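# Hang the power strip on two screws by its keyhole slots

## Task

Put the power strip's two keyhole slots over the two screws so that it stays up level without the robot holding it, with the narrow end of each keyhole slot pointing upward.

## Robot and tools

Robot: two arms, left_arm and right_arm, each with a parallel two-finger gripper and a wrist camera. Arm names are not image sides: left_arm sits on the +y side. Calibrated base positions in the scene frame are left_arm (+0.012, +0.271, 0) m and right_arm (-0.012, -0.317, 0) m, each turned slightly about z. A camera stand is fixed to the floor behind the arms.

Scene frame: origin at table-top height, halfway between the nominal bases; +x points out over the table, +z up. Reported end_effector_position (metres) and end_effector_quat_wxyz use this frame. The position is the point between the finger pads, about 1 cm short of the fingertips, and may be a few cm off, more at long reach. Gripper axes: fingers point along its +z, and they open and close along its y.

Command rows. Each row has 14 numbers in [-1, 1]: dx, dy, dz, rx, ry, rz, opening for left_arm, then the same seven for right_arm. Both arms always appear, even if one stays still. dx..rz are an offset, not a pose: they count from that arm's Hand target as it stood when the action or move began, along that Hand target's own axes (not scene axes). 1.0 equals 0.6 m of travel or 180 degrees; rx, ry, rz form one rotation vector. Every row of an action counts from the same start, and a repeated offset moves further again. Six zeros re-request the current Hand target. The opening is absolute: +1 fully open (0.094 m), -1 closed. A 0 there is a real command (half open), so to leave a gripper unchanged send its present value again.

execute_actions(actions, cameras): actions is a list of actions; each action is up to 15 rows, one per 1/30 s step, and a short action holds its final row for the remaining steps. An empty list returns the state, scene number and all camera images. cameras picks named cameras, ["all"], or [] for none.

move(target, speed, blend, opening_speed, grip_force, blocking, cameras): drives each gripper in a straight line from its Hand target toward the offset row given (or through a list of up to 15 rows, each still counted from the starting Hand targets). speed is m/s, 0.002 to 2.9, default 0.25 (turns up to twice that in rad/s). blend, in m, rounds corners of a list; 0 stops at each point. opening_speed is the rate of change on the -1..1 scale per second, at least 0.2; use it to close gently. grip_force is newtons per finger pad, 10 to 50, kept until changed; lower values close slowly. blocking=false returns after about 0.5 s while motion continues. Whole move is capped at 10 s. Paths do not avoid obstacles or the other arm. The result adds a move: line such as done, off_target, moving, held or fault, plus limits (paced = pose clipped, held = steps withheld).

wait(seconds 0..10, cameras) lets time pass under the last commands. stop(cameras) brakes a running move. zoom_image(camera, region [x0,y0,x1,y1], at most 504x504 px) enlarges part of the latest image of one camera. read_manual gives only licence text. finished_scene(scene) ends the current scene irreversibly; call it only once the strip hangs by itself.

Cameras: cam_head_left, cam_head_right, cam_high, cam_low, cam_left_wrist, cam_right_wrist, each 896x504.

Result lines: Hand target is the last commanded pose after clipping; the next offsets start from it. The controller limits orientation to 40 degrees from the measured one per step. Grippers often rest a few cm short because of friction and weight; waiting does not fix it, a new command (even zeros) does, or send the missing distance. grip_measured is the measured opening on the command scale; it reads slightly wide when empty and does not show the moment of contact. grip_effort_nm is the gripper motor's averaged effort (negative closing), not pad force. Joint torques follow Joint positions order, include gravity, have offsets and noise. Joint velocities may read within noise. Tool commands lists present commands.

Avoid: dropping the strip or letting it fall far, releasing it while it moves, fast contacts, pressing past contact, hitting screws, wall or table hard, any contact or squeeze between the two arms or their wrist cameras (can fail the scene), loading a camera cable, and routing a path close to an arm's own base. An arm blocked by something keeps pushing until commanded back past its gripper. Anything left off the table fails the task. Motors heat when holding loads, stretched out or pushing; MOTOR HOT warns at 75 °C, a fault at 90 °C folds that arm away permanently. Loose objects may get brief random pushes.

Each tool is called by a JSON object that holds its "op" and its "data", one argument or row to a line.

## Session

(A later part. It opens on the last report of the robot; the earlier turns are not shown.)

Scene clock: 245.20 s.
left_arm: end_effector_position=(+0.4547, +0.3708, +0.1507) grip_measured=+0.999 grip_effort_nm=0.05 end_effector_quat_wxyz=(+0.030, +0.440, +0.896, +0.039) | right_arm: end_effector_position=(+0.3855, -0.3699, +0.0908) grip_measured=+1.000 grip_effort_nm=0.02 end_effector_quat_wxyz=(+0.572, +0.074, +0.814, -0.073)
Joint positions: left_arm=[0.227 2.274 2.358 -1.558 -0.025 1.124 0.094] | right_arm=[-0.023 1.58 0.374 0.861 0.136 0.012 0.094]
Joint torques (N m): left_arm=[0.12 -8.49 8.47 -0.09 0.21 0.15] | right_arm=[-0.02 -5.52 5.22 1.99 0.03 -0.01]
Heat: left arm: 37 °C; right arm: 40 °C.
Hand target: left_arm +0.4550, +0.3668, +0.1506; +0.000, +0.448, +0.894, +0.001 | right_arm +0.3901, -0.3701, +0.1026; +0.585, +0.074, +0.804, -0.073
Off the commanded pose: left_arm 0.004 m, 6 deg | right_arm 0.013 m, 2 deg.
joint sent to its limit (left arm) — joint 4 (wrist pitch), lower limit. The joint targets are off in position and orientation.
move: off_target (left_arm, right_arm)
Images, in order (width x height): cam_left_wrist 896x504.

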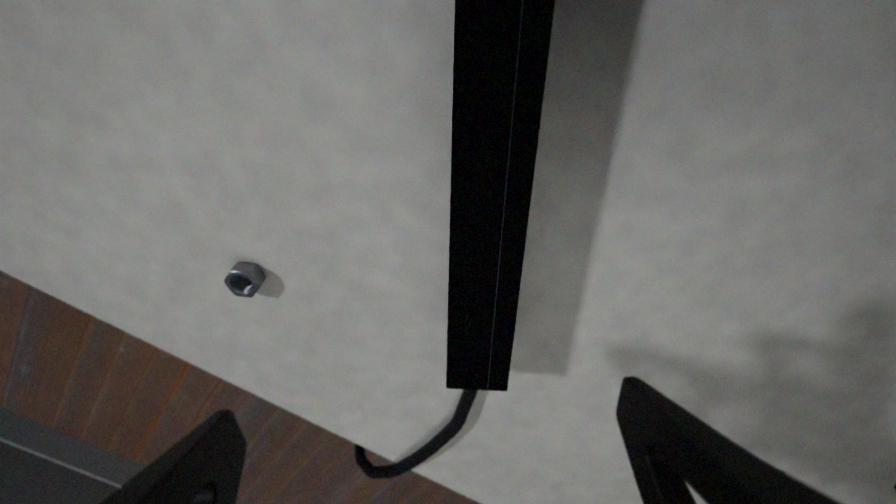

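{"op": "move", "data": {
  "target": [
    [-0.0167,-0.045,0.1,0,0,0.0178,1,0,0,0,0,0,0,1],
    [-0.0167,-0.045,0.193,0,0,0.0178,1,0,0,0,0,0,0,1]
  ],
  "speed": [0.2,0.08],
  "cameras": ["cam_left_wrist"]
}}

Scene clock: 257.73 s.
left_arm: end_effector_position=(+0.4350, +0.3452, +0.0248) grip_measured=+0.999 grip_effort_nm=0.05 end_effector_quat_wxyz=(-0.021, +0.467, +0.884, -0.002) | right_arm: end_effector_position=(+0.3855, -0.3699, +0.0908) grip_measured=+1.000 grip_effort_nm=0.02 end_effector_quat_wxyz=(+0.572, +0.074, +0.814, -0.073)
Joint positions: left_arm=[0.18 2.273 1.853 -1.187 -0.022 1.133 0.094] | right_arm=[-0.023 1.58 0.374 0.861 0.136 0.012 0.094]
Joint torques (N m): left_arm=[0.02 -12.34 4.97 0.1 0.22 0.18] | right_arm=[0.03 -5.57 5.19 2 0.06 0.01]
Heat: left arm: 37 °C; right arm: 41 °C.
Hand target: left_arm +0.4396, +0.3428, +0.0348; +0.000, +0.472, +0.881, +0.001 | right_arm +0.3901, -0.3701, +0.1026; +0.585, +0.074, +0.804, -0.073
Off the commanded pose: left_arm 0.011 m, 3 deg | right_arm 0.013 m, 2 deg.
move: off_target (left_arm, right_arm)
Images, in order (width x height): cam_left_wrist 896x504.

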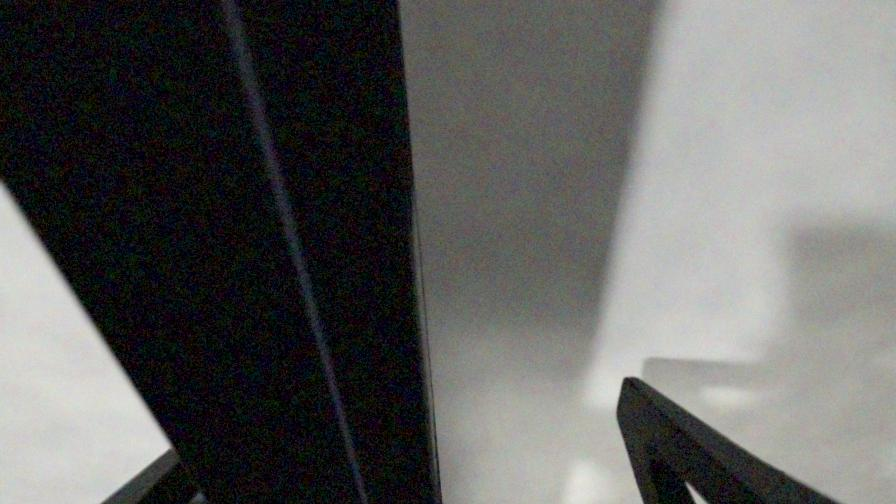

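{"op": "move", "data": {
  "target": [0,0.028,-0.025,0,0,-0.005,1,0,0,0,0,0,0,1],
  "speed": 0.08,
  "cameras": ["cam_left_wrist"]
}}

Scene clock: 265.33 s.
left_arm: end_effector_position=(+0.4534, +0.3517, +0.0516) grip_measured=+0.999 grip_effort_nm=0.06 end_effector_quat_wxyz=(+0.002, +0.463, +0.886, +0.015) | right_arm: end_effector_position=(+0.3855, -0.3699, +0.0908) grip_measured=+1.000 grip_effort_nm=0.02 end_effector_quat_wxyz=(+0.572, +0.074, +0.814, -0.073)
Joint positions: left_arm=[0.187 2.279 1.971 -1.24 -0.022 1.133 0.094] | right_arm=[-0.023 1.58 0.374 0.861 0.136 0.012 0.094]
Joint torques (N m): left_arm=[0.59 -8.54 8.47 -0.24 0.21 0.15] | right_arm=[0.01 -5.52 5.15 2 0.03 0]
Heat: left arm: 37 °C; right arm: 41 °C.
Hand target: left_arm +0.4535, +0.3520, +0.0498; +0.000, +0.465, +0.885, +0.001 | right_arm +0.3901, -0.3701, +0.1026; +0.585, +0.074, +0.804, -0.073
Off the commanded pose: left_arm 0.002 m, 2 deg | right_arm 0.013 m, 2 deg.
move: off_target (right_arm)
Images, in order (width x height): cam_left_wrist 896x504.

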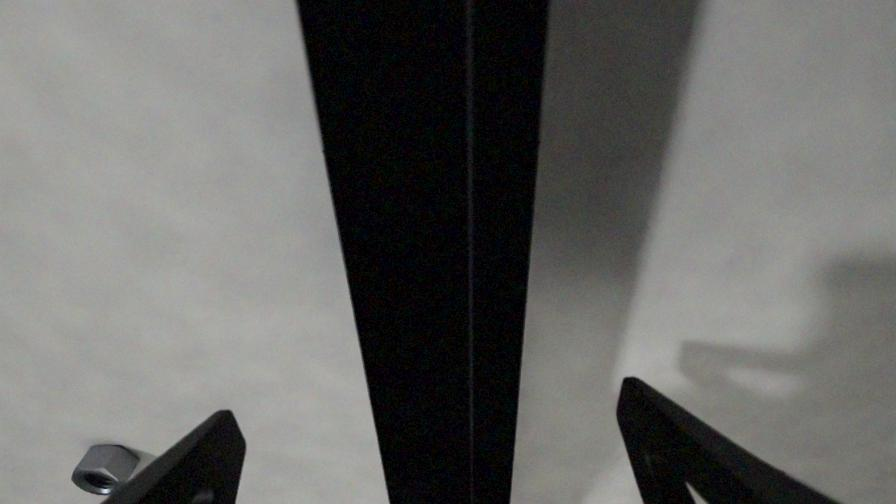

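{"op": "move", "data": {
  "target": [-0.008,-0.006,0.022,0,0,0,1,0,0,0,0,0,0,1],
  "speed": 0.06
}}

{"op": "move", "data": {
  "target": [0,0,0,0,0,0,-0.36,0,0,0,0,0,0,1],
  "opening_speed": 0.6,
  "cameras": ["cam_left_wrist"]
}}

Scene clock: 269.67 s.
left_arm: end_effector_position=(+0.4513, +0.3514, +0.0485) grip_measured=+0.999 grip_effort_nm=0.05 end_effector_quat_wxyz=(-0.001, +0.463, +0.886, +0.013) | right_arm: end_effector_position=(+0.3855, -0.3699, +0.0908) grip_measured=+1.000 grip_effort_nm=0.02 end_effector_quat_wxyz=(+0.572, +0.074, +0.814, -0.073)
Joint positions: left_arm=[0.187 2.279 1.959 -1.236 -0.022 1.133 0.094] | right_arm=[-0.023 1.58 0.374 0.861 0.136 0.012 0.094]
Joint torques (N m): left_arm=[-0.4 -8.61 5.23 0.27 0.21 0] | right_arm=[-0.02 -5.55 5.24 1.99 0.04 -0.01]
Heat: left arm: 37 °C; right arm: 41 °C.
Hand target: left_arm +0.4534, +0.3461, +0.0366; +0.000, +0.465, +0.885, +0.001 | right_arm +0.3901, -0.3701, +0.1026; +0.585, +0.074, +0.804, -0.073
Off the commanded pose: left_arm 0.013 m, 1 deg | right_arm 0.013 m, 2 deg.
move: off_target (left_arm, right_arm)

Scene clock: 272.43 s.
left_arm: end_effector_position=(+0.4515, +0.3505, +0.0485) grip_measured=-0.303 grip_effort_nm=-1.05 end_effector_quat_wxyz=(+0.000, +0.464, +0.886, +0.013) | right_arm: end_effector_position=(+0.3855, -0.3699, +0.0908) grip_measured=+1.000 grip_effort_nm=0.02 end_effector_quat_wxyz=(+0.572, +0.074, +0.814, -0.073)
Joint positions: left_arm=[0.186 2.279 1.959 -1.236 -0.021 1.133 0.033] | right_arm=[-0.023 1.58 0.374 0.861 0.136 0.012 0.094]
Joint torques (N m): left_arm=[-0.38 -8.54 5.23 0.25 0.22 0.01] | right_arm=[-0.14 -5.64 5.07 2.01 0.05 -0.01]
Heat: left arm: 37 °C; right arm: 41 °C.
Hand target: left_arm +0.4533, +0.3461, +0.0366; +0.000, +0.465, +0.885, +0.001 | right_arm +0.3901, -0.3701, +0.1026; +0.585, +0.074, +0.804, -0.073
Off the commanded pose: left_arm 0.013 m, 1 deg | right_arm 0.013 m, 2 deg.
move: off_target (left_arm, right_arm)
Images, in order (width x height): cam_left_wrist 896x504.

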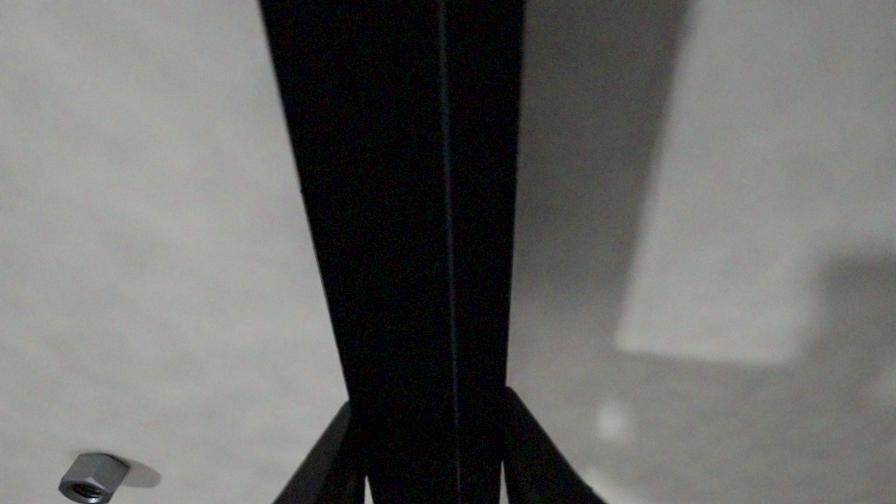

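{"op": "move", "data": {
  "target": [0,0,0,0,0,0,0.2,0,0,0,0,0,0,1]
}}

{"op": "move", "data": {
  "target": [0,0,0.01,0,0,0,0.2,0,0,0,0,0,0,1],
  "speed": 0.05
}}

Scene clock: 276.20 s.
left_arm: end_effector_position=(+0.4516, +0.3506, +0.0485) grip_measured=+0.198 grip_effort_nm=0.06 end_effector_quat_wxyz=(+0.000, +0.464, +0.886, +0.013) | right_arm: end_effector_position=(+0.3855, -0.3699, +0.0908) grip_measured=+1.000 grip_effort_nm=0.02 end_effector_quat_wxyz=(+0.572, +0.074, +0.814, -0.073)
Joint positions: left_arm=[0.186 2.279 1.959 -1.235 -0.021 1.133 0.056] | right_arm=[-0.023 1.58 0.374 0.861 0.136 0.012 0.094]
Joint torques (N m): left_arm=[-0.39 -8.57 5.2 0.25 0.21 0.01] | right_arm=[-0.05 -5.46 5.15 2.01 0.03 0]
Heat: left arm: 37 °C; right arm: 41 °C.
Hand target: left_arm +0.4533, +0.3461, +0.0366; +0.000, +0.465, +0.885, +0.001 | right_arm +0.3901, -0.3701, +0.1026; +0.585, +0.074, +0.804, -0.073
Off the commanded pose: left_arm 0.013 m, 1 deg | right_arm 0.013 m, 2 deg.
move: off_target (left_arm, right_arm)

Scene clock: 277.20 s.
left_arm: end_effector_position=(+0.4522, +0.3507, +0.0443) grip_measured=+0.198 grip_effort_nm=0.06 end_effector_quat_wxyz=(+0.001, +0.464, +0.886, +0.014) | right_arm: end_effector_position=(+0.3855, -0.3699, +0.0908) grip_measured=+1.000 grip_effort_nm=0.02 end_effector_quat_wxyz=(+0.572, +0.074, +0.814, -0.073)
Joint positions: left_arm=[0.186 2.279 1.942 -1.214 -0.021 1.133 0.056] | right_arm=[-0.023 1.58 0.374 0.861 0.136 0.012 0.094]
Joint torques (N m): left_arm=[-0.36 -8.34 5.2 0.24 0.22 0.01] | right_arm=[-0.12 -5.64 5.19 1.98 0.04 0]
Heat: left arm: 37 °C; right arm: 41 °C.
Hand target: left_arm +0.4533, +0.3461, +0.0306; +0.000, +0.465, +0.885, +0.001 | right_arm +0.3901, -0.3701, +0.1026; +0.585, +0.074, +0.804, -0.073
Off the commanded pose: left_arm 0.014 m, 1 deg | right_arm 0.013 m, 2 deg.
move: off_target (left_arm, right_arm)

{"op": "move", "data": {
  "target": [0,0,0.01,0,0,0,0.2,0,0,0,0,0,0,1],
  "speed": 0.05
}}

{"op": "move", "data": {
  "target": [0,0,0,0,0,0,-0.38,0,0,0,0,0,0,1],
  "opening_speed": 0.6
}}

Scene clock: 280.03 s.
left_arm: end_effector_position=(+0.4520, +0.3506, +0.0370) grip_measured=+0.198 grip_effort_nm=0.06 end_effector_quat_wxyz=(+0.000, +0.464, +0.886, +0.013) | right_arm: end_effector_position=(+0.3855, -0.3699, +0.0908) grip_measured=+1.000 grip_effort_nm=0.02 end_effector_quat_wxyz=(+0.572, +0.074, +0.814, -0.073)
Joint positions: left_arm=[0.186 2.285 1.923 -1.193 -0.021 1.133 0.056] | right_arm=[-0.023 1.58 0.374 0.861 0.136 0.012 0.094]
Joint torques (N m): left_arm=[-0.43 -8.55 5.24 0.25 0.2 0] | right_arm=[-0.1 -5.61 5.22 1.99 0.06 0]
Heat: left arm: 37 °C; right arm: 41 °C.
Hand target: left_arm +0.4534, +0.3461, +0.0246; +0.000, +0.465, +0.885, +0.001 | right_arm +0.3901, -0.3701, +0.1026; +0.585, +0.074, +0.804, -0.073
Off the commanded pose: left_arm 0.013 m, 1 deg | right_arm 0.013 m, 2 deg.
move: off_target (left_arm, right_arm)

Scene clock: 281.50 s.
left_arm: end_effector_position=(+0.4521, +0.3506, +0.0370) grip_measured=-0.289 grip_effort_nm=-1.05 end_effector_quat_wxyz=(+0.000, +0.464, +0.886, +0.013) | right_arm: end_effector_position=(+0.3855, -0.3699, +0.0908) grip_measured=+1.000 grip_effort_nm=0.02 end_effector_quat_wxyz=(+0.572, +0.074, +0.814, -0.073)
Joint positions: left_arm=[0.186 2.285 1.923 -1.193 -0.021 1.133 0.033] | right_arm=[-0.023 1.58 0.374 0.861 0.136 0.012 0.094]
Joint torques (N m): left_arm=[-0.32 -8.57 5.27 0.24 0.23 -0.01] | right_arm=[0.02 -5.57 5.12 2 0.03 0.03]
Heat: left arm: 37 °C; right arm: 41 °C.
Hand target: left_arm +0.4534, +0.3461, +0.0246; +0.000, +0.465, +0.885, +0.001 | right_arm +0.3901, -0.3701, +0.1026; +0.585, +0.074, +0.804, -0.073
Off the commanded pose: left_arm 0.013 m, 1 deg | right_arm 0.013 m, 2 deg.
move: off_target (left_arm, right_arm)

{"op": "move", "data": {
  "target": [
    [0,0,-0.11,0,0,0,-0.38,0,0,0,0,0,0,1],
    [0,0,-0.11,-0.361,0,0,-0.38,0,0,0,0,0,0,1]
  ],
  "speed": 0.15,
  "blend": 0.01,
  "cameras": ["cam_low"]
}}

{"op": "zoom_image", "data": {
  "camera": "cam_low",
  "region": [500, 260, 720, 420]
}}

Scene clock: 292.37 s.
left_arm: end_effector_position=(+0.4434, +0.3427, +0.0659) grip_measured=-0.289 grip_effort_nm=-1.05 end_effector_quat_wxyz=(+0.229, +0.414, +0.765, +0.436) | right_arm: end_effector_position=(+0.3855, -0.3699, +0.0908) grip_measured=+1.000 grip_effort_nm=0.02 end_effector_quat_wxyz=(+0.572, +0.074, +0.814, -0.073)
Joint positions: left_arm=[-0.034 1.753 0.733 0.376 -0.539 1.215 0.033] | right_arm=[-0.023 1.58 0.374 0.861 0.136 0.012 0.094]
Joint torques (N m): left_arm=[-0.57 -7.13 5.56 2.27 -0.88 0.32] | right_arm=[0.03 -5.53 5.33 2 0.06 0.01]
Heat: left arm: 37 °C; right arm: 41 °C.
Hand target: left_arm +0.4532, +0.3460, +0.0906; +0.250, +0.392, +0.746, +0.477 | right_arm +0.3901, -0.3701, +0.1026; +0.585, +0.074, +0.804, -0.073
Off the commanded pose: left_arm 0.027 m, 6 deg | right_arm 0.013 m, 2 deg.
move: off_target (left_arm, right_arm)
Images, in order (width x height): cam_low 896x504.

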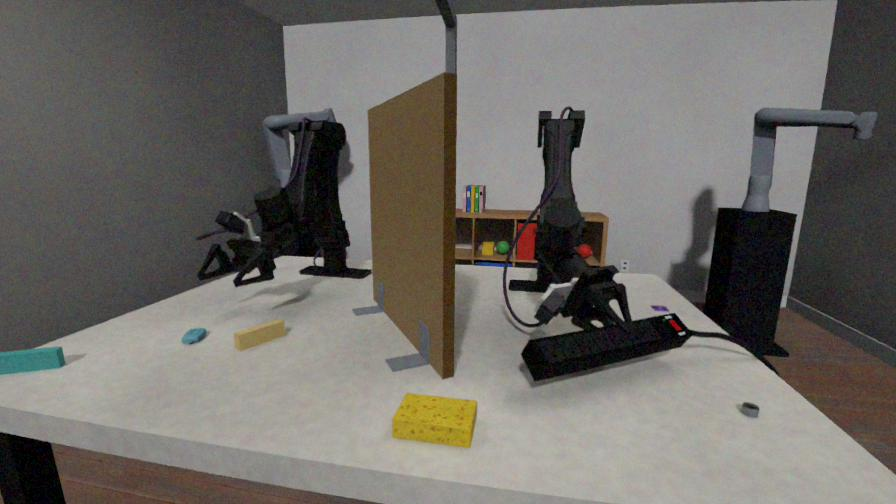

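Scaled by 2.291.

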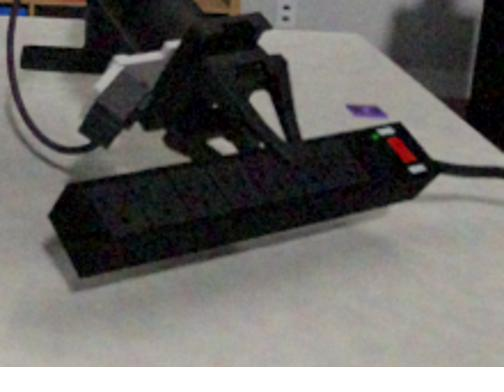

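{"op": "move", "data": {
  "target": [0,-0.0424,0.0196,-0.05,0,0,-0.38,0,0,0,0,0,0,1],
  "speed": 0.08,
  "cameras": ["cam_low"]
}}

{"op": "zoom_image", "data": {
  "camera": "cam_low",
  "region": [500, 260, 720, 420]
}}

Scene clock: 298.87 s.
left_arm: end_effector_position=(+0.4472, +0.3471, +0.0457) grip_measured=-0.289 grip_effort_nm=-1.05 end_effector_quat_wxyz=(+0.263, +0.390, +0.724, +0.504) | right_arm: end_effector_position=(+0.3855, -0.3699, +0.0908) grip_measured=+1.000 grip_effort_nm=0.02 end_effector_quat_wxyz=(+0.572, +0.074, +0.814, -0.073)
Joint positions: left_arm=[-0.049 1.948 0.613 0.887 -0.613 1.315 0.033] | right_arm=[-0.023 1.58 0.374 0.861 0.136 0.012 0.094]
Joint torques (N m): left_arm=[-0.83 -5.94 4.19 2.44 -0.68 0.35] | right_arm=[-0.17 -5.52 5.2 2 0.03 0.03]
Heat: left arm: 37 °C; right arm: 41 °C.
Hand target: left_arm +0.4532, +0.3460, +0.0626; +0.280, +0.371, +0.706, +0.534 | right_arm +0.3901, -0.3701, +0.1026; +0.585, +0.074, +0.804, -0.073
Off the commanded pose: left_arm 0.018 m, 5 deg | right_arm 0.013 m, 2 deg.
move: off_target (left_arm, right_arm)
Images, in order (width x height): cam_low 896x504.

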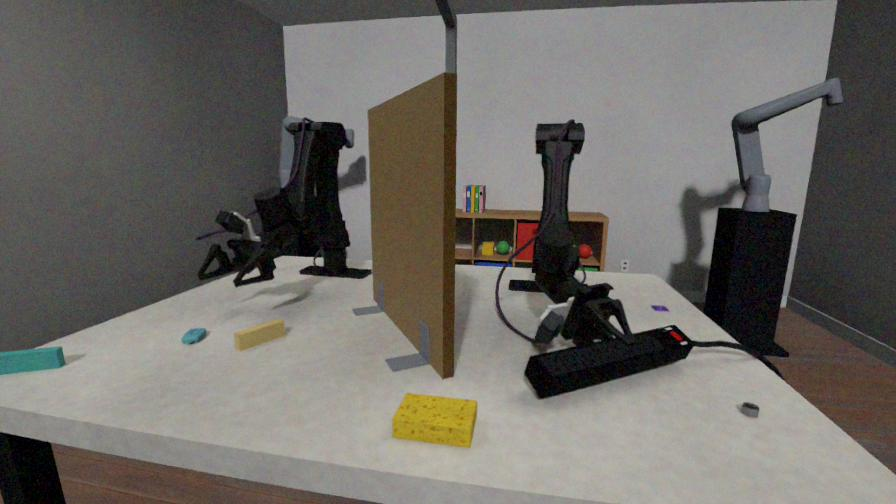

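Scaled by 2.291.

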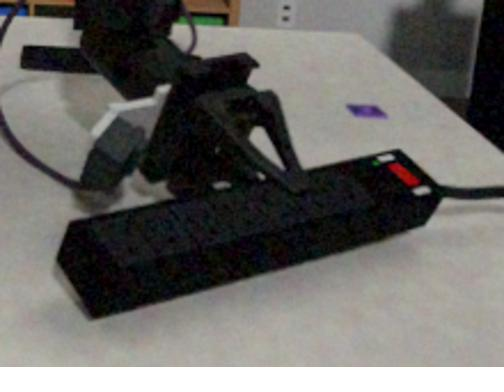

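{"op": "move", "data": {
  "target": [0,-0.022,0.006,0,0,0,-0.38,0,0,0,0,0,0,1],
  "speed": 0.06
}}

Scene clock: 303.30 s.
left_arm: end_effector_position=(+0.4499, +0.3480, +0.0381) grip_measured=-0.289 grip_effort_nm=-1.05 end_effector_quat_wxyz=(+0.269, +0.382, +0.721, +0.511) | right_arm: end_effector_position=(+0.3855, -0.3699, +0.0908) grip_measured=+1.000 grip_effort_nm=0.02 end_effector_quat_wxyz=(+0.572, +0.074, +0.814, -0.073)
Joint positions: left_arm=[-0.049 2.009 0.613 0.974 -0.62 1.318 0.033] | right_arm=[-0.023 1.58 0.374 0.861 0.136 0.012 0.094]
Joint torques (N m): left_arm=[-0.81 -5.93 3.67 2.32 -0.58 0.32] | right_arm=[-0.09 -5.6 5.22 1.99 0.05 0.02]
Heat: left arm: 37 °C; right arm: 41 °C.
Hand target: left_arm +0.4531, +0.3459, +0.0489; +0.280, +0.371, +0.706, +0.534 | right_arm +0.3901, -0.3701, +0.1026; +0.585, +0.074, +0.804, -0.073
Off the commanded pose: left_arm 0.011 m, 4 deg | right_arm 0.013 m, 2 deg.
move: off_target (left_arm, right_arm)

{"op": "move", "data": {
  "target": [0,-0.016,0.004,0,0,0,-0.38,0,0,0,0,0,0,1],
  "speed": 0.06
}}

{"op": "move", "data": {
  "target": [0,0,0,0,0,0,0.1,0,0,0,0,0,0,1],
  "opening_speed": 0.2,
  "cameras": ["cam_low"]
}}

{"op": "zoom_image", "data": {
  "camera": "cam_low",
  "region": [500, 260, 720, 420]
}}

Scene clock: 308.70 s.
left_arm: end_effector_position=(+0.4512, +0.3487, +0.0326) grip_measured=-0.289 grip_effort_nm=-1.05 end_effector_quat_wxyz=(+0.274, +0.377, +0.719, +0.516) | right_arm: end_effector_position=(+0.3855, -0.3699, +0.0908) grip_measured=+1.000 grip_effort_nm=0.02 end_effector_quat_wxyz=(+0.572, +0.074, +0.814, -0.073)
Joint positions: left_arm=[-0.049 2.053 0.613 1.038 -0.626 1.32 0.033] | right_arm=[-0.023 1.58 0.374 0.861 0.136 0.012 0.094]
Joint torques (N m): left_arm=[-0.8 -5.83 3.34 2.16 -0.5 0.37] | right_arm=[-0.03 -5.52 5.12 2 0.04 0]
Heat: left arm: 36 °C; right arm: 41 °C.
Hand target: left_arm +0.4528, +0.3458, +0.0390; +0.280, +0.371, +0.706, +0.534 | right_arm +0.3901, -0.3701, +0.1026; +0.585, +0.074, +0.804, -0.073
Off the commanded pose: left_arm 0.007 m, 3 deg | right_arm 0.013 m, 2 deg.
move: off_target (left_arm, right_arm)

Scene clock: 311.60 s.
left_arm: end_effector_position=(+0.4538, +0.3481, +0.0410) grip_measured=+0.099 grip_effort_nm=0.06 end_effector_quat_wxyz=(+0.281, +0.372, +0.710, +0.528) | right_arm: end_effector_position=(+0.3855, -0.3699, +0.0908) grip_measured=+1.000 grip_effort_nm=0.02 end_effector_quat_wxyz=(+0.572, +0.074, +0.814, -0.073)
Joint positions: left_arm=[-0.053 2.053 0.613 1.077 -0.637 1.343 0.052] | right_arm=[-0.023 1.58 0.374 0.861 0.136 0.012 0.094]
Joint torques (N m): left_arm=[-0.77 -5.65 3.28 1.82 -0.35 0.11] | right_arm=[-0.1 -5.6 5.2 1.99 0.06 0.01]
Heat: left arm: 36 °C; right arm: 41 °C.
Hand target: left_arm +0.4528, +0.3458, +0.0390; +0.280, +0.371, +0.706, +0.534 | right_arm +0.3901, -0.3701, +0.1026; +0.585, +0.074, +0.804, -0.073
Off the commanded pose: left_arm 0.003 m, 1 deg | right_arm 0.013 m, 2 deg.
move: off_target (right_arm)
Images, in order (width x height): cam_low 896x504.

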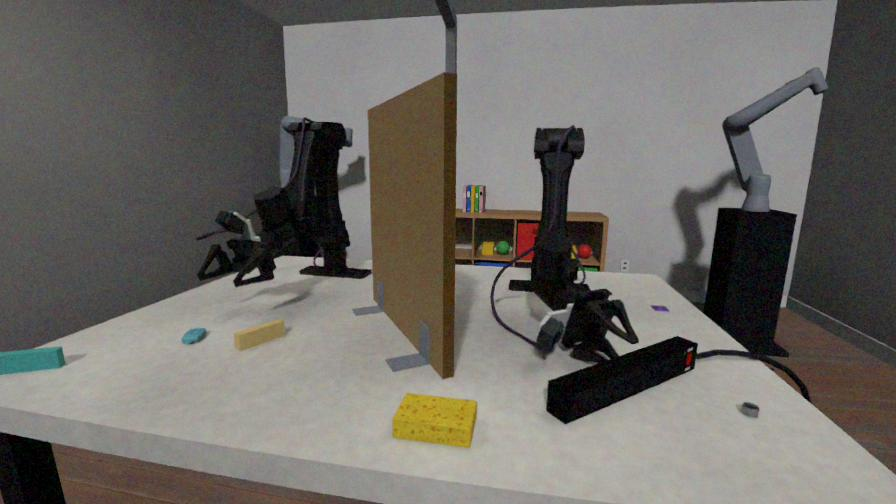

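Scaled by 2.291.

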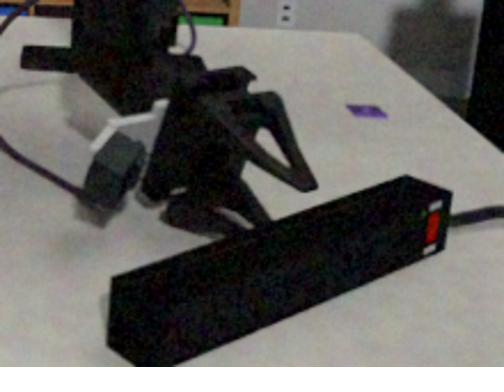

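{"op": "move", "data": {
  "target": [
    [0,-0.014,-0.06,0,0,0,0.1,0,0,0,0,0,0,1],
    [0,0.14,-0.06,0.1,0,0,1,0,0,0,0,0,0,1],
    [0.0173,0.182,-0.0357,0.411,0,0,1,0,0,0,0,0,0,1]
  ],
  "speed": 0.25,
  "blend": 0.015,
  "cameras": ["cam_left_wrist","cam_high"]
}}

Scene clock: 348.93 s.
left_arm: end_effector_position=(+0.4542, +0.3636, +0.1506) grip_measured=+0.999 grip_effort_nm=0.06 end_effector_quat_wxyz=(+0.028, +0.458, +0.888, +0.038) | right_arm: end_effector_position=(+0.3855, -0.3699, +0.0908) grip_measured=+1.000 grip_effort_nm=0.02 end_effector_quat_wxyz=(+0.572, +0.074, +0.814, -0.073)
Joint positions: left_arm=[0.212 2.268 2.347 -1.558 -0.025 1.149 0.094] | right_arm=[-0.023 1.58 0.374 0.861 0.136 0.012 0.094]
Joint torques (N m): left_arm=[0.35 -8.32 8.54 -0.11 0.25 0.17] | right_arm=[0.01 -5.63 5.27 2 0.04 0.01]
Heat: left arm: 37 °C; right arm: 42 °C.
Hand target: left_arm +0.4546, +0.3595, +0.1499; +0.000, +0.465, +0.885, +0.001 | right_arm +0.3901, -0.3701, +0.1026; +0.585, +0.074, +0.804, -0.073
Off the commanded pose: left_arm 0.004 m, 5 deg | right_arm 0.013 m, 2 deg.
joint sent to its limit (left arm) — joint 4 (wrist pitch), lower limit. The joint targets are off in position and orientation.
move: off_target (left_arm, right_arm); blend cut to 0 m at target 2; target 2's new opening was sent with left_arm's hand 0.011 m and 1 deg from that target
Images, in order (width x height): cam_high 896x504, cam_left_wrist 896x504.

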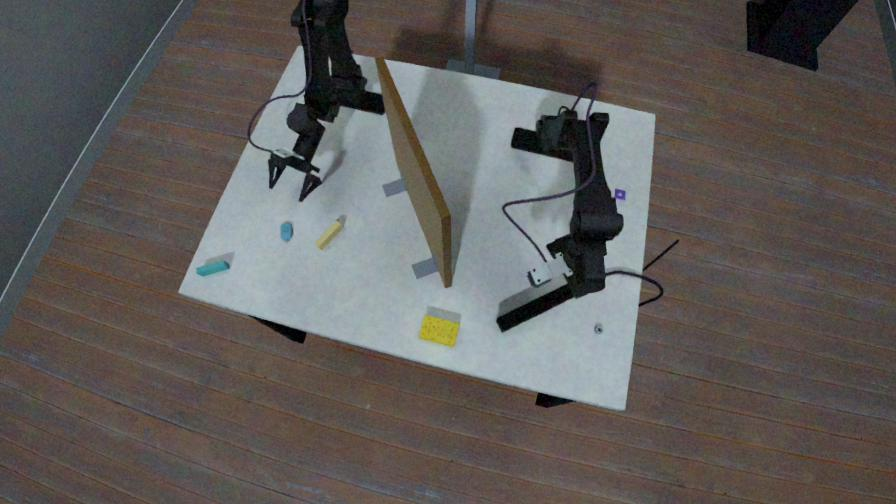

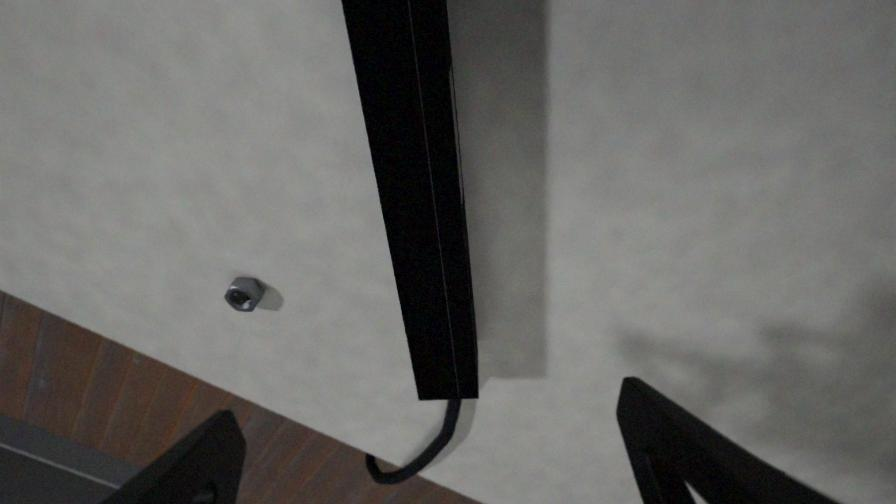

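{"op": "move", "data": {
  "target": [
    [-0.017,0.0167,0.12,0,0,-0.0172,1,0,0,0,0,0,0,1],
    [-0.017,0.0167,0.165,0,0,-0.0172,1,0,0,0,0,0,0,1]
  ],
  "speed": [0.2,0.08],
  "cameras": ["cam_left_wrist"]
}}

Scene clock: 365.80 s.
left_arm: end_effector_position=(+0.4644, +0.3656, +0.0543) grip_measured=+0.999 grip_effort_nm=0.06 end_effector_quat_wxyz=(-0.010, +0.438, +0.899, +0.008) | right_arm: end_effector_position=(+0.3855, -0.3699, +0.0908) grip_measured=+1.000 grip_effort_nm=0.02 end_effector_quat_wxyz=(+0.572, +0.074, +0.814, -0.073)
Joint positions: left_arm=[0.212 2.383 2.161 -1.354 -0.024 1.102 0.094] | right_arm=[-0.023 1.58 0.374 0.861 0.136 0.012 0.094]
Joint torques (N m): left_arm=[-0.46 -10.41 5.27 0.24 0.22 -0.05] | right_arm=[-0.08 -5.59 5.2 2.02 0.05 0]
Heat: left arm: 37 °C; right arm: 42 °C.
Hand target: left_arm +0.4688, +0.3570, +0.0509; +0.000, +0.441, +0.897, +0.001 | right_arm +0.3901, -0.3701, +0.1026; +0.585, +0.074, +0.804, -0.073
Off the commanded pose: left_arm 0.010 m, 1 deg | right_arm 0.013 m, 2 deg.
move: off_target (right_arm)
Images, in order (width x height): cam_left_wrist 896x504.

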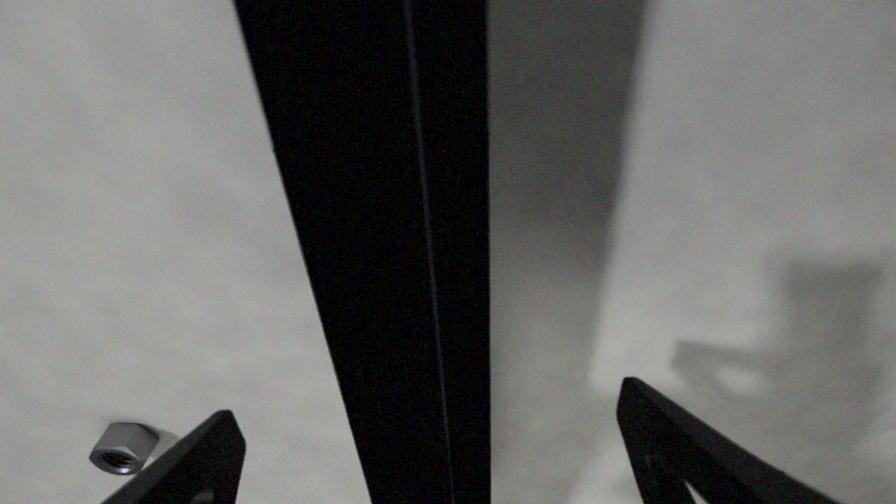

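{"op": "move", "data": {
  "target": [0,0,0.04,0,0,0,0.3,0,0,0,0,0,0,1],
  "speed": 0.06
}}

{"op": "move", "data": {
  "target": [0,0,0,0,0,0,-0.38,0,0,0,0,0,0,1],
  "opening_speed": 0.6
}}

Scene clock: 371.23 s.
left_arm: end_effector_position=(+0.4653, +0.3657, +0.0326) grip_measured=+0.302 grip_effort_nm=-0.10 end_effector_quat_wxyz=(-0.007, +0.438, +0.899, +0.009) | right_arm: end_effector_position=(+0.3855, -0.3699, +0.0908) grip_measured=+1.000 grip_effort_nm=0.02 end_effector_quat_wxyz=(+0.572, +0.074, +0.814, -0.073)
Joint positions: left_arm=[0.212 2.383 2.075 -1.263 -0.024 1.102 0.061] | right_arm=[-0.023 1.58 0.374 0.861 0.136 0.012 0.094]
Joint torques (N m): left_arm=[-0.58 -10.11 5.29 0.23 0.23 -0.06] | right_arm=[-0.03 -5.63 5.31 1.99 0.04 0.01]
Heat: left arm: 37 °C; right arm: 42 °C.
Hand target: left_arm +0.4689, +0.3570, +0.0269; +0.000, +0.441, +0.897, +0.001 | right_arm +0.3901, -0.3701, +0.1026; +0.585, +0.074, +0.804, -0.073
Off the commanded pose: left_arm 0.011 m, 1 deg | right_arm 0.013 m, 2 deg.
move: off_target (left_arm, right_arm)

Scene clock: 372.87 s.
left_arm: end_effector_position=(+0.4664, +0.3659, +0.0326) grip_measured=-0.289 grip_effort_nm=-1.05 end_effector_quat_wxyz=(-0.005, +0.438, +0.899, +0.011) | right_arm: end_effector_position=(+0.3855, -0.3699, +0.0908) grip_measured=+1.000 grip_effort_nm=0.02 end_effector_quat_wxyz=(+0.572, +0.074, +0.814, -0.073)
Joint positions: left_arm=[0.212 2.383 2.075 -1.258 -0.024 1.101 0.033] | right_arm=[-0.023 1.58 0.374 0.861 0.136 0.012 0.094]
Joint torques (N m): left_arm=[-0.44 -10.19 5.2 0.18 0.25 -0.04] | right_arm=[-0.09 -5.65 5.26 2.01 0.01 0.03]
Heat: left arm: 37 °C; right arm: 42 °C.
Hand target: left_arm +0.4689, +0.3570, +0.0269; +0.000, +0.441, +0.897, +0.001 | right_arm +0.3901, -0.3701, +0.1026; +0.585, +0.074, +0.804, -0.073
Off the commanded pose: left_arm 0.011 m, 1 deg | right_arm 0.013 m, 2 deg.
move: off_target (left_arm, right_arm)

{"op": "move", "data": {
  "target": [
    [0,0,-0.1,0,0,0,-0.38,0,0,0,0,0,0,1],
    [-0.027,-0.21,-0.283,-0.41,0,0,-0.38,0,0,0,0,0,0,1]
  ],
  "speed": 0.15,
  "blend": 0.02,
  "cameras": ["cam_low","cam_head_left","cam_high"]
}}

{"op": "zoom_image", "data": {
  "camera": "cam_low",
  "region": [460, 180, 720, 340]
}}

Scene clock: 384.07 s.
left_arm: end_effector_position=(+0.3798, +0.2610, +0.1641) grip_measured=-0.289 grip_effort_nm=-1.05 end_effector_quat_wxyz=(+0.241, +0.391, +0.732, +0.503) | right_arm: end_effector_position=(+0.3855, -0.3699, +0.0908) grip_measured=+1.000 grip_effort_nm=0.02 end_effector_quat_wxyz=(+0.572, +0.074, +0.814, -0.073)
Joint positions: left_arm=[-0.423 1.391 0.741 -0.057 -0.951 1.006 0.033] | right_arm=[-0.023 1.58 0.374 0.861 0.136 0.012 0.094]
Joint torques (N m): left_arm=[-0.51 -7.61 6.61 1.82 -1.37 0.4] | right_arm=[-0.01 -5.6 5.3 1.98 0.04 0.01]
Heat: left arm: 37 °C; right arm: 42 °C.
Hand target: left_arm +0.3786, +0.2669, +0.1963; +0.265, +0.353, +0.717, +0.540 | right_arm +0.3901, -0.3701, +0.1026; +0.585, +0.074, +0.804, -0.073
Off the commanded pose: left_arm 0.033 m, 7 deg | right_arm 0.013 m, 2 deg.
move: off_target (left_arm, right_arm)
Images, in order (width x height): cam_head_left 896x504, cam_high 896x504, cam_low 896x504.

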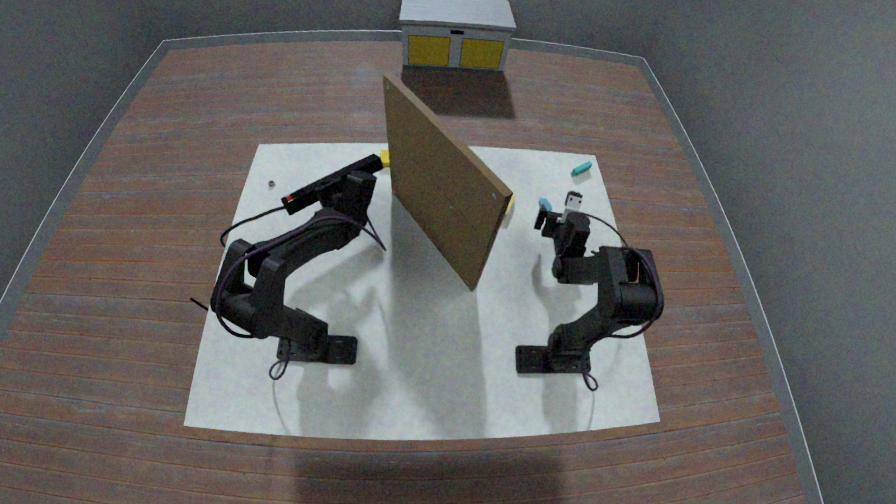

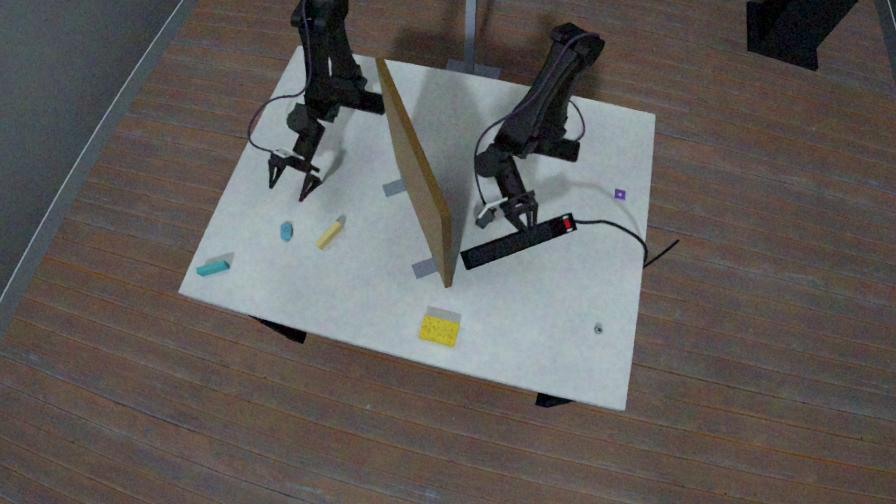

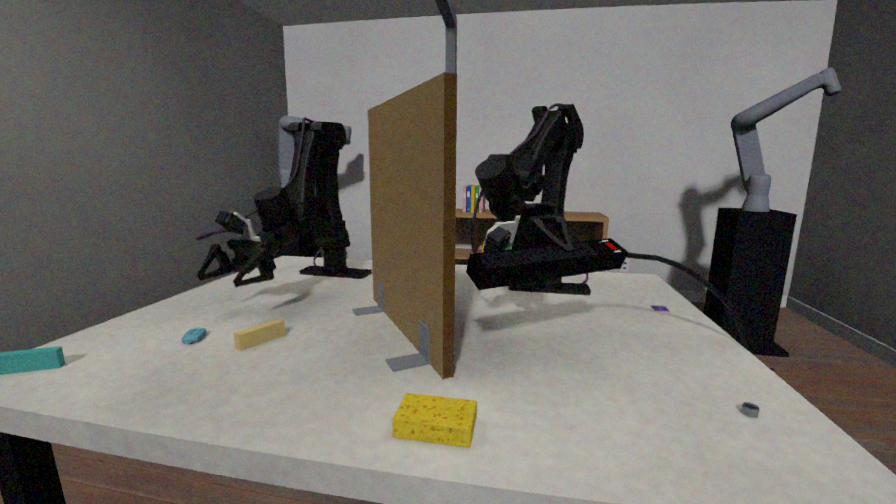

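Scaled by 1.938.

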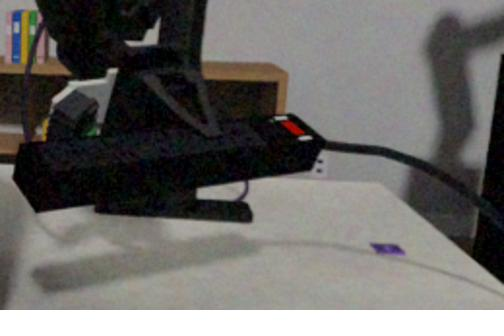

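{"op": "move", "data": {
  "target": [
    [0.127,0.013,0.0457,0,0,0,-0.38,0,0,0,0,0,0,1],
    [0.127,-0.131,0.087,-0.02,0,0,-0.38,0,0,0,0,0,0,1]
  ],
  "speed": 0.15,
  "blend": 0.02,
  "cameras": ["cam_low","cam_high"]
}}

{"op": "zoom_image", "data": {
  "camera": "cam_low",
  "region": [480, 220, 740, 400]
}}

Scene clock: 393.47 s.
left_arm: end_effector_position=(+0.3501, +0.3399, +0.0892) grip_measured=-0.289 grip_effort_nm=-1.05 end_effector_quat_wxyz=(+0.259, +0.367, +0.712, +0.540) | right_arm: end_effector_position=(+0.3855, -0.3699, +0.0908) grip_measured=+1.000 grip_effort_nm=0.02 end_effector_quat_wxyz=(+0.572, +0.074, +0.814, -0.073)
Joint positions: left_arm=[-0.162 1.513 0.262 0.84 -0.783 1.301 0.033] | right_arm=[-0.023 1.58 0.374 0.861 0.136 0.012 0.094]
Joint torques (N m): left_arm=[0.36 -3.52 4.63 2.35 -0.43 0.43] | right_arm=[-0.05 -5.5 5.16 2.02 0.04 0.02]
Heat: left arm: 37 °C; right arm: 42 °C.
Hand target: left_arm +0.3546, +0.3447, +0.1064; +0.276, +0.344, +0.700, +0.562 | right_arm +0.3901, -0.3701, +0.1026; +0.585, +0.074, +0.804, -0.073
Off the commanded pose: left_arm 0.018 m, 4 deg | right_arm 0.013 m, 2 deg.
move: off_target (left_arm, right_arm)
Images, in order (width x height): cam_high 896x504, cam_low 896x504.

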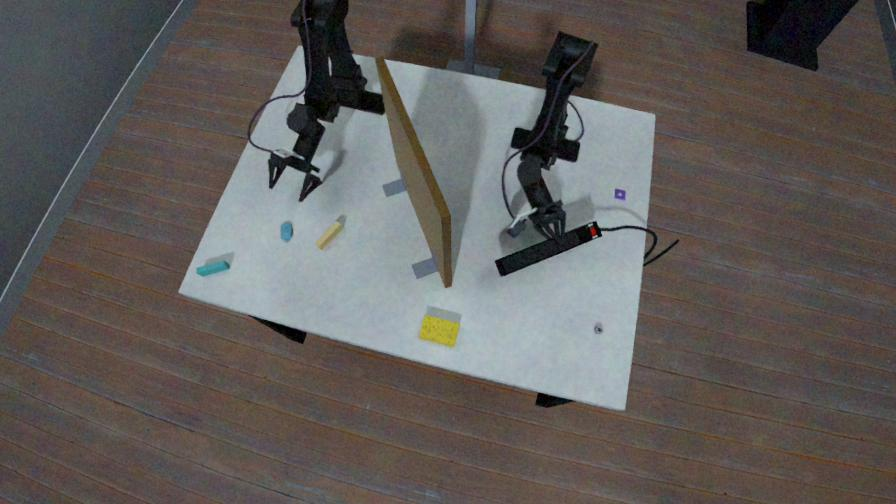

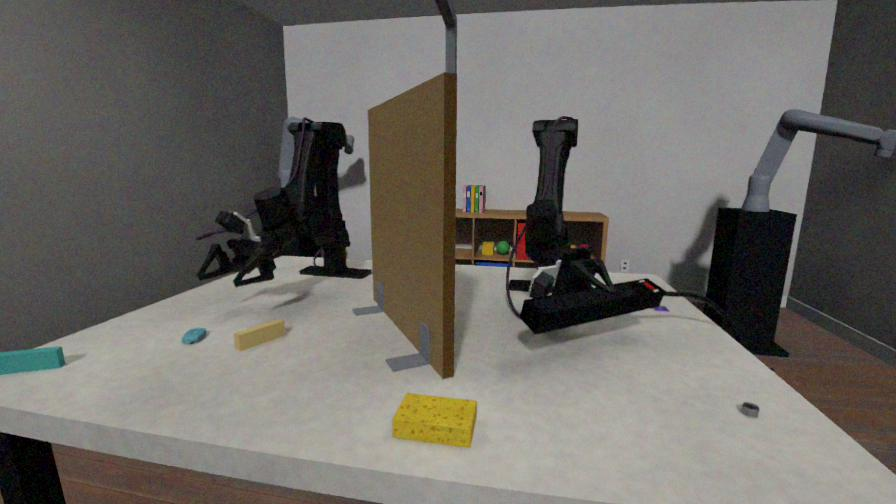

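Scaled by 1.938.

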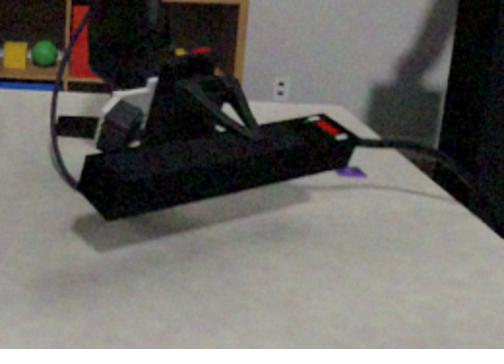

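{"op": "move", "data": {
  "target": [0,-0.081,0.018,0.025,0,0,-0.38,0,0,0,0,0,0,1],
  "speed": 0.1,
  "cameras": ["cam_low"]
}}

{"op": "zoom_image", "data": {
  "camera": "cam_low",
  "region": [480, 220, 740, 400]
}}

Scene clock: 401.67 s.
left_arm: end_effector_position=(+0.3492, +0.3443, +0.0453) grip_measured=-0.289 grip_effort_nm=-1.05 end_effector_quat_wxyz=(+0.241, +0.372, +0.729, +0.522) | right_arm: end_effector_position=(+0.3855, -0.3699, +0.0908) grip_measured=+1.000 grip_effort_nm=0.02 end_effector_quat_wxyz=(+0.572, +0.074, +0.814, -0.073)
Joint positions: left_arm=[-0.141 1.739 0.251 0.998 -0.762 1.258 0.033] | right_arm=[-0.023 1.58 0.374 0.861 0.136 0.012 0.094]
Joint torques (N m): left_arm=[0.38 -3.92 3.14 2.17 -0.32 0.11] | right_arm=[0.03 -5.57 5.15 1.98 0.04 0.02]
Heat: left arm: 37 °C; right arm: 43 °C.
Hand target: left_arm +0.3546, +0.3447, +0.0566; +0.262, +0.355, +0.721, +0.534 | right_arm +0.3901, -0.3701, +0.1026; +0.585, +0.074, +0.804, -0.073
Off the commanded pose: left_arm 0.013 m, 4 deg | right_arm 0.013 m, 2 deg.
move: off_target (left_arm, right_arm)
Images, in order (width x height): cam_low 896x504.

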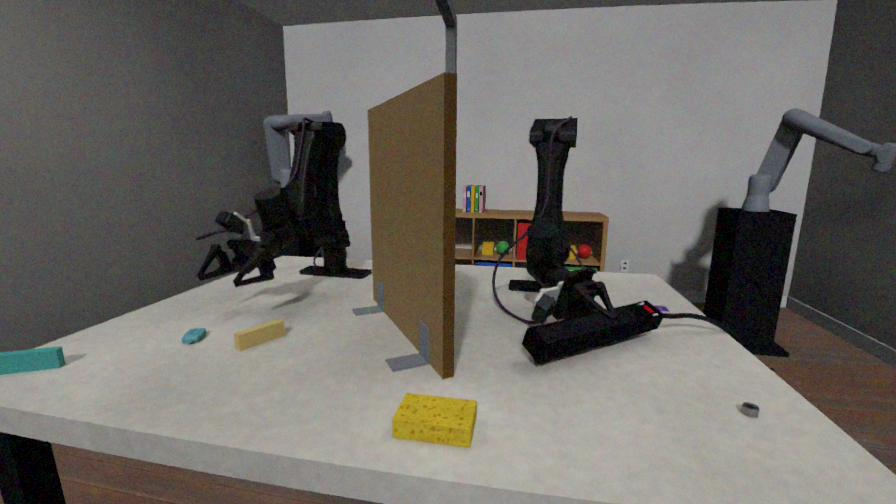

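Scaled by 1.938.

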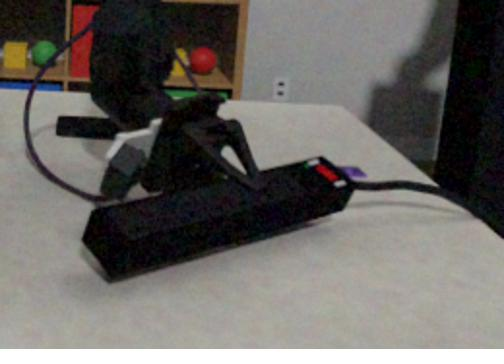

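{"op": "move", "data": {
  "target": [0,-0.0265,0.0085,0,0,0,-0.38,0,0,0,0,0,0,1],
  "speed": 0.06,
  "cameras": ["cam_low"]
}}

{"op": "zoom_image", "data": {
  "camera": "cam_low",
  "region": [480, 220, 740, 400]
}}

Scene clock: 406.50 s.
left_arm: end_effector_position=(+0.3521, +0.3437, +0.0325) grip_measured=-0.289 grip_effort_nm=-1.05 end_effector_quat_wxyz=(+0.250, +0.366, +0.728, +0.523) | right_arm: end_effector_position=(+0.3855, -0.3699, +0.0908) grip_measured=+1.000 grip_effort_nm=0.02 end_effector_quat_wxyz=(+0.572, +0.074, +0.814, -0.073)
Joint positions: left_arm=[-0.141 1.868 0.248 1.15 -0.761 1.255 0.033] | right_arm=[-0.023 1.58 0.374 0.861 0.136 0.012 0.094]
Joint torques (N m): left_arm=[0.5 -4 2.29 2.02 -0.32 0.18] | right_arm=[0.01 -5.55 5.22 1.98 0.04 -0.03]
Heat: left arm: 37 °C; right arm: 43 °C.
Hand target: left_arm +0.3548, +0.3449, +0.0399; +0.262, +0.355, +0.721, +0.534 | right_arm +0.3901, -0.3701, +0.1026; +0.585, +0.074, +0.804, -0.073
Off the commanded pose: left_arm 0.008 m, 2 deg | right_arm 0.013 m, 2 deg.
move: off_target (right_arm)
Images, in order (width x height): cam_low 896x504.

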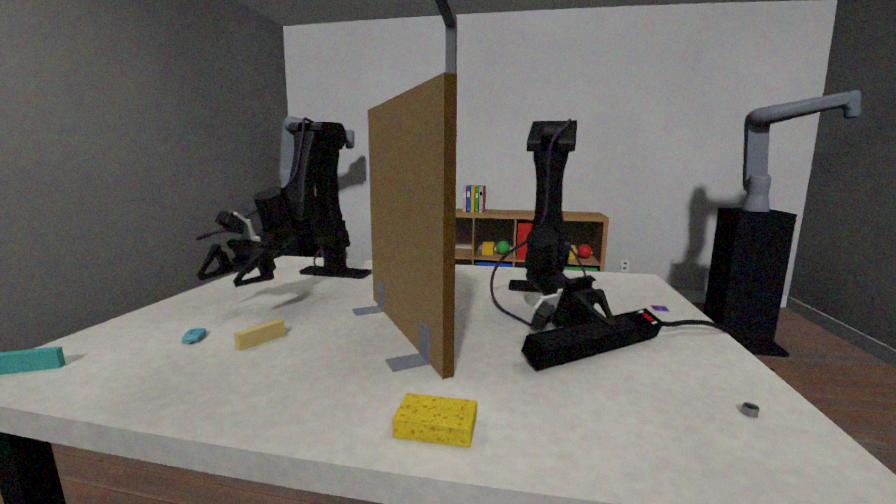

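Scaled by 1.938.

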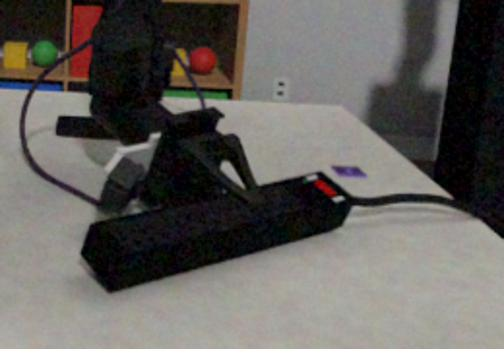

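{"op": "move", "data": {
  "target": [0,-0.01,0.003,0,0,0,-0.38,0,0,0,0,0,0,1],
  "speed": 0.05
}}

{"op": "move", "data": {
  "target": [0,0,0,0,0,0,-0.2,0,0,0,0,0,0,1],
  "opening_speed": 0.2,
  "cameras": ["cam_low"]
}}

{"op": "zoom_image", "data": {
  "camera": "cam_low",
  "region": [480, 220, 740, 400]
}}

Scene clock: 410.63 s.
left_arm: end_effector_position=(+0.3537, +0.3434, +0.0292) grip_measured=-0.289 grip_effort_nm=-1.05 end_effector_quat_wxyz=(+0.256, +0.361, +0.726, +0.525) | right_arm: end_effector_position=(+0.3855, -0.3699, +0.0908) grip_measured=+1.000 grip_effort_nm=0.02 end_effector_quat_wxyz=(+0.572, +0.074, +0.814, -0.073)
Joint positions: left_arm=[-0.141 1.918 0.248 1.217 -0.761 1.255 0.033] | right_arm=[-0.023 1.58 0.374 0.861 0.136 0.012 0.094]
Joint torques (N m): left_arm=[0.49 -3.97 2.02 1.91 -0.3 0.17] | right_arm=[-0.08 -5.71 5.19 1.99 0.08 0]
Heat: left arm: 36 °C; right arm: 43 °C.
Hand target: left_arm +0.3548, +0.3448, +0.0337; +0.263, +0.355, +0.721, +0.534 | right_arm +0.3901, -0.3701, +0.1026; +0.585, +0.074, +0.804, -0.073
Off the commanded pose: left_arm 0.005 m, 2 deg | right_arm 0.013 m, 2 deg.
move: off_target (right_arm)

Scene clock: 412.03 s.
left_arm: end_effector_position=(+0.3539, +0.3434, +0.0298) grip_measured=-0.201 grip_effort_nm=0.03 end_effector_quat_wxyz=(+0.256, +0.362, +0.725, +0.526) | right_arm: end_effector_position=(+0.3855, -0.3699, +0.0908) grip_measured=+1.000 grip_effort_nm=0.02 end_effector_quat_wxyz=(+0.572, +0.074, +0.814, -0.073)
Joint positions: left_arm=[-0.141 1.918 0.248 1.221 -0.761 1.26 0.038] | right_arm=[-0.023 1.58 0.374 0.861 0.136 0.012 0.094]
Joint torques (N m): left_arm=[0.47 -3.85 2.03 1.88 -0.32 0.11] | right_arm=[-0.12 -5.61 5.16 2.02 0.05 0.02]
Heat: left arm: 36 °C; right arm: 43 °C.
Hand target: left_arm +0.3548, +0.3449, +0.0337; +0.262, +0.355, +0.721, +0.534 | right_arm +0.3901, -0.3701, +0.1026; +0.585, +0.074, +0.804, -0.073
Off the commanded pose: left_arm 0.004 m, 2 deg | right_arm 0.013 m, 2 deg.
move: off_target (right_arm)
Images, in order (width x height): cam_low 896x504.

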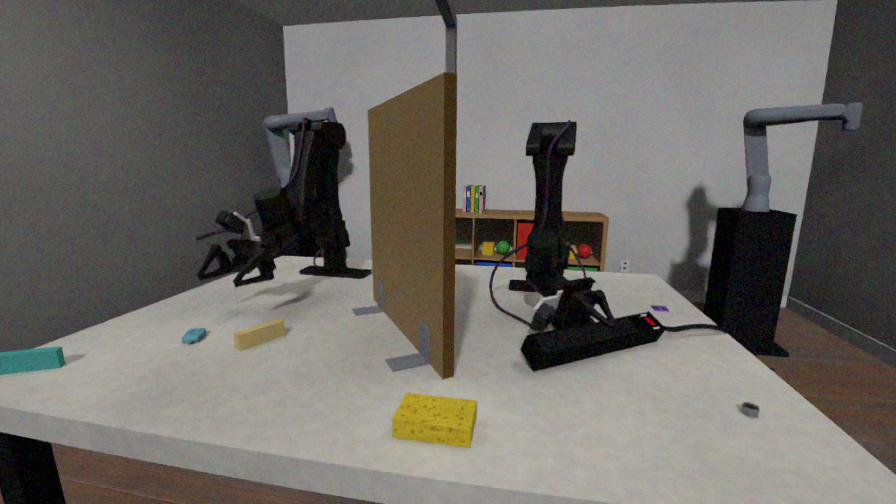

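Scaled by 1.938.

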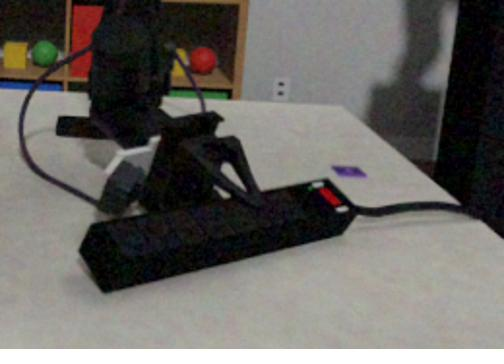

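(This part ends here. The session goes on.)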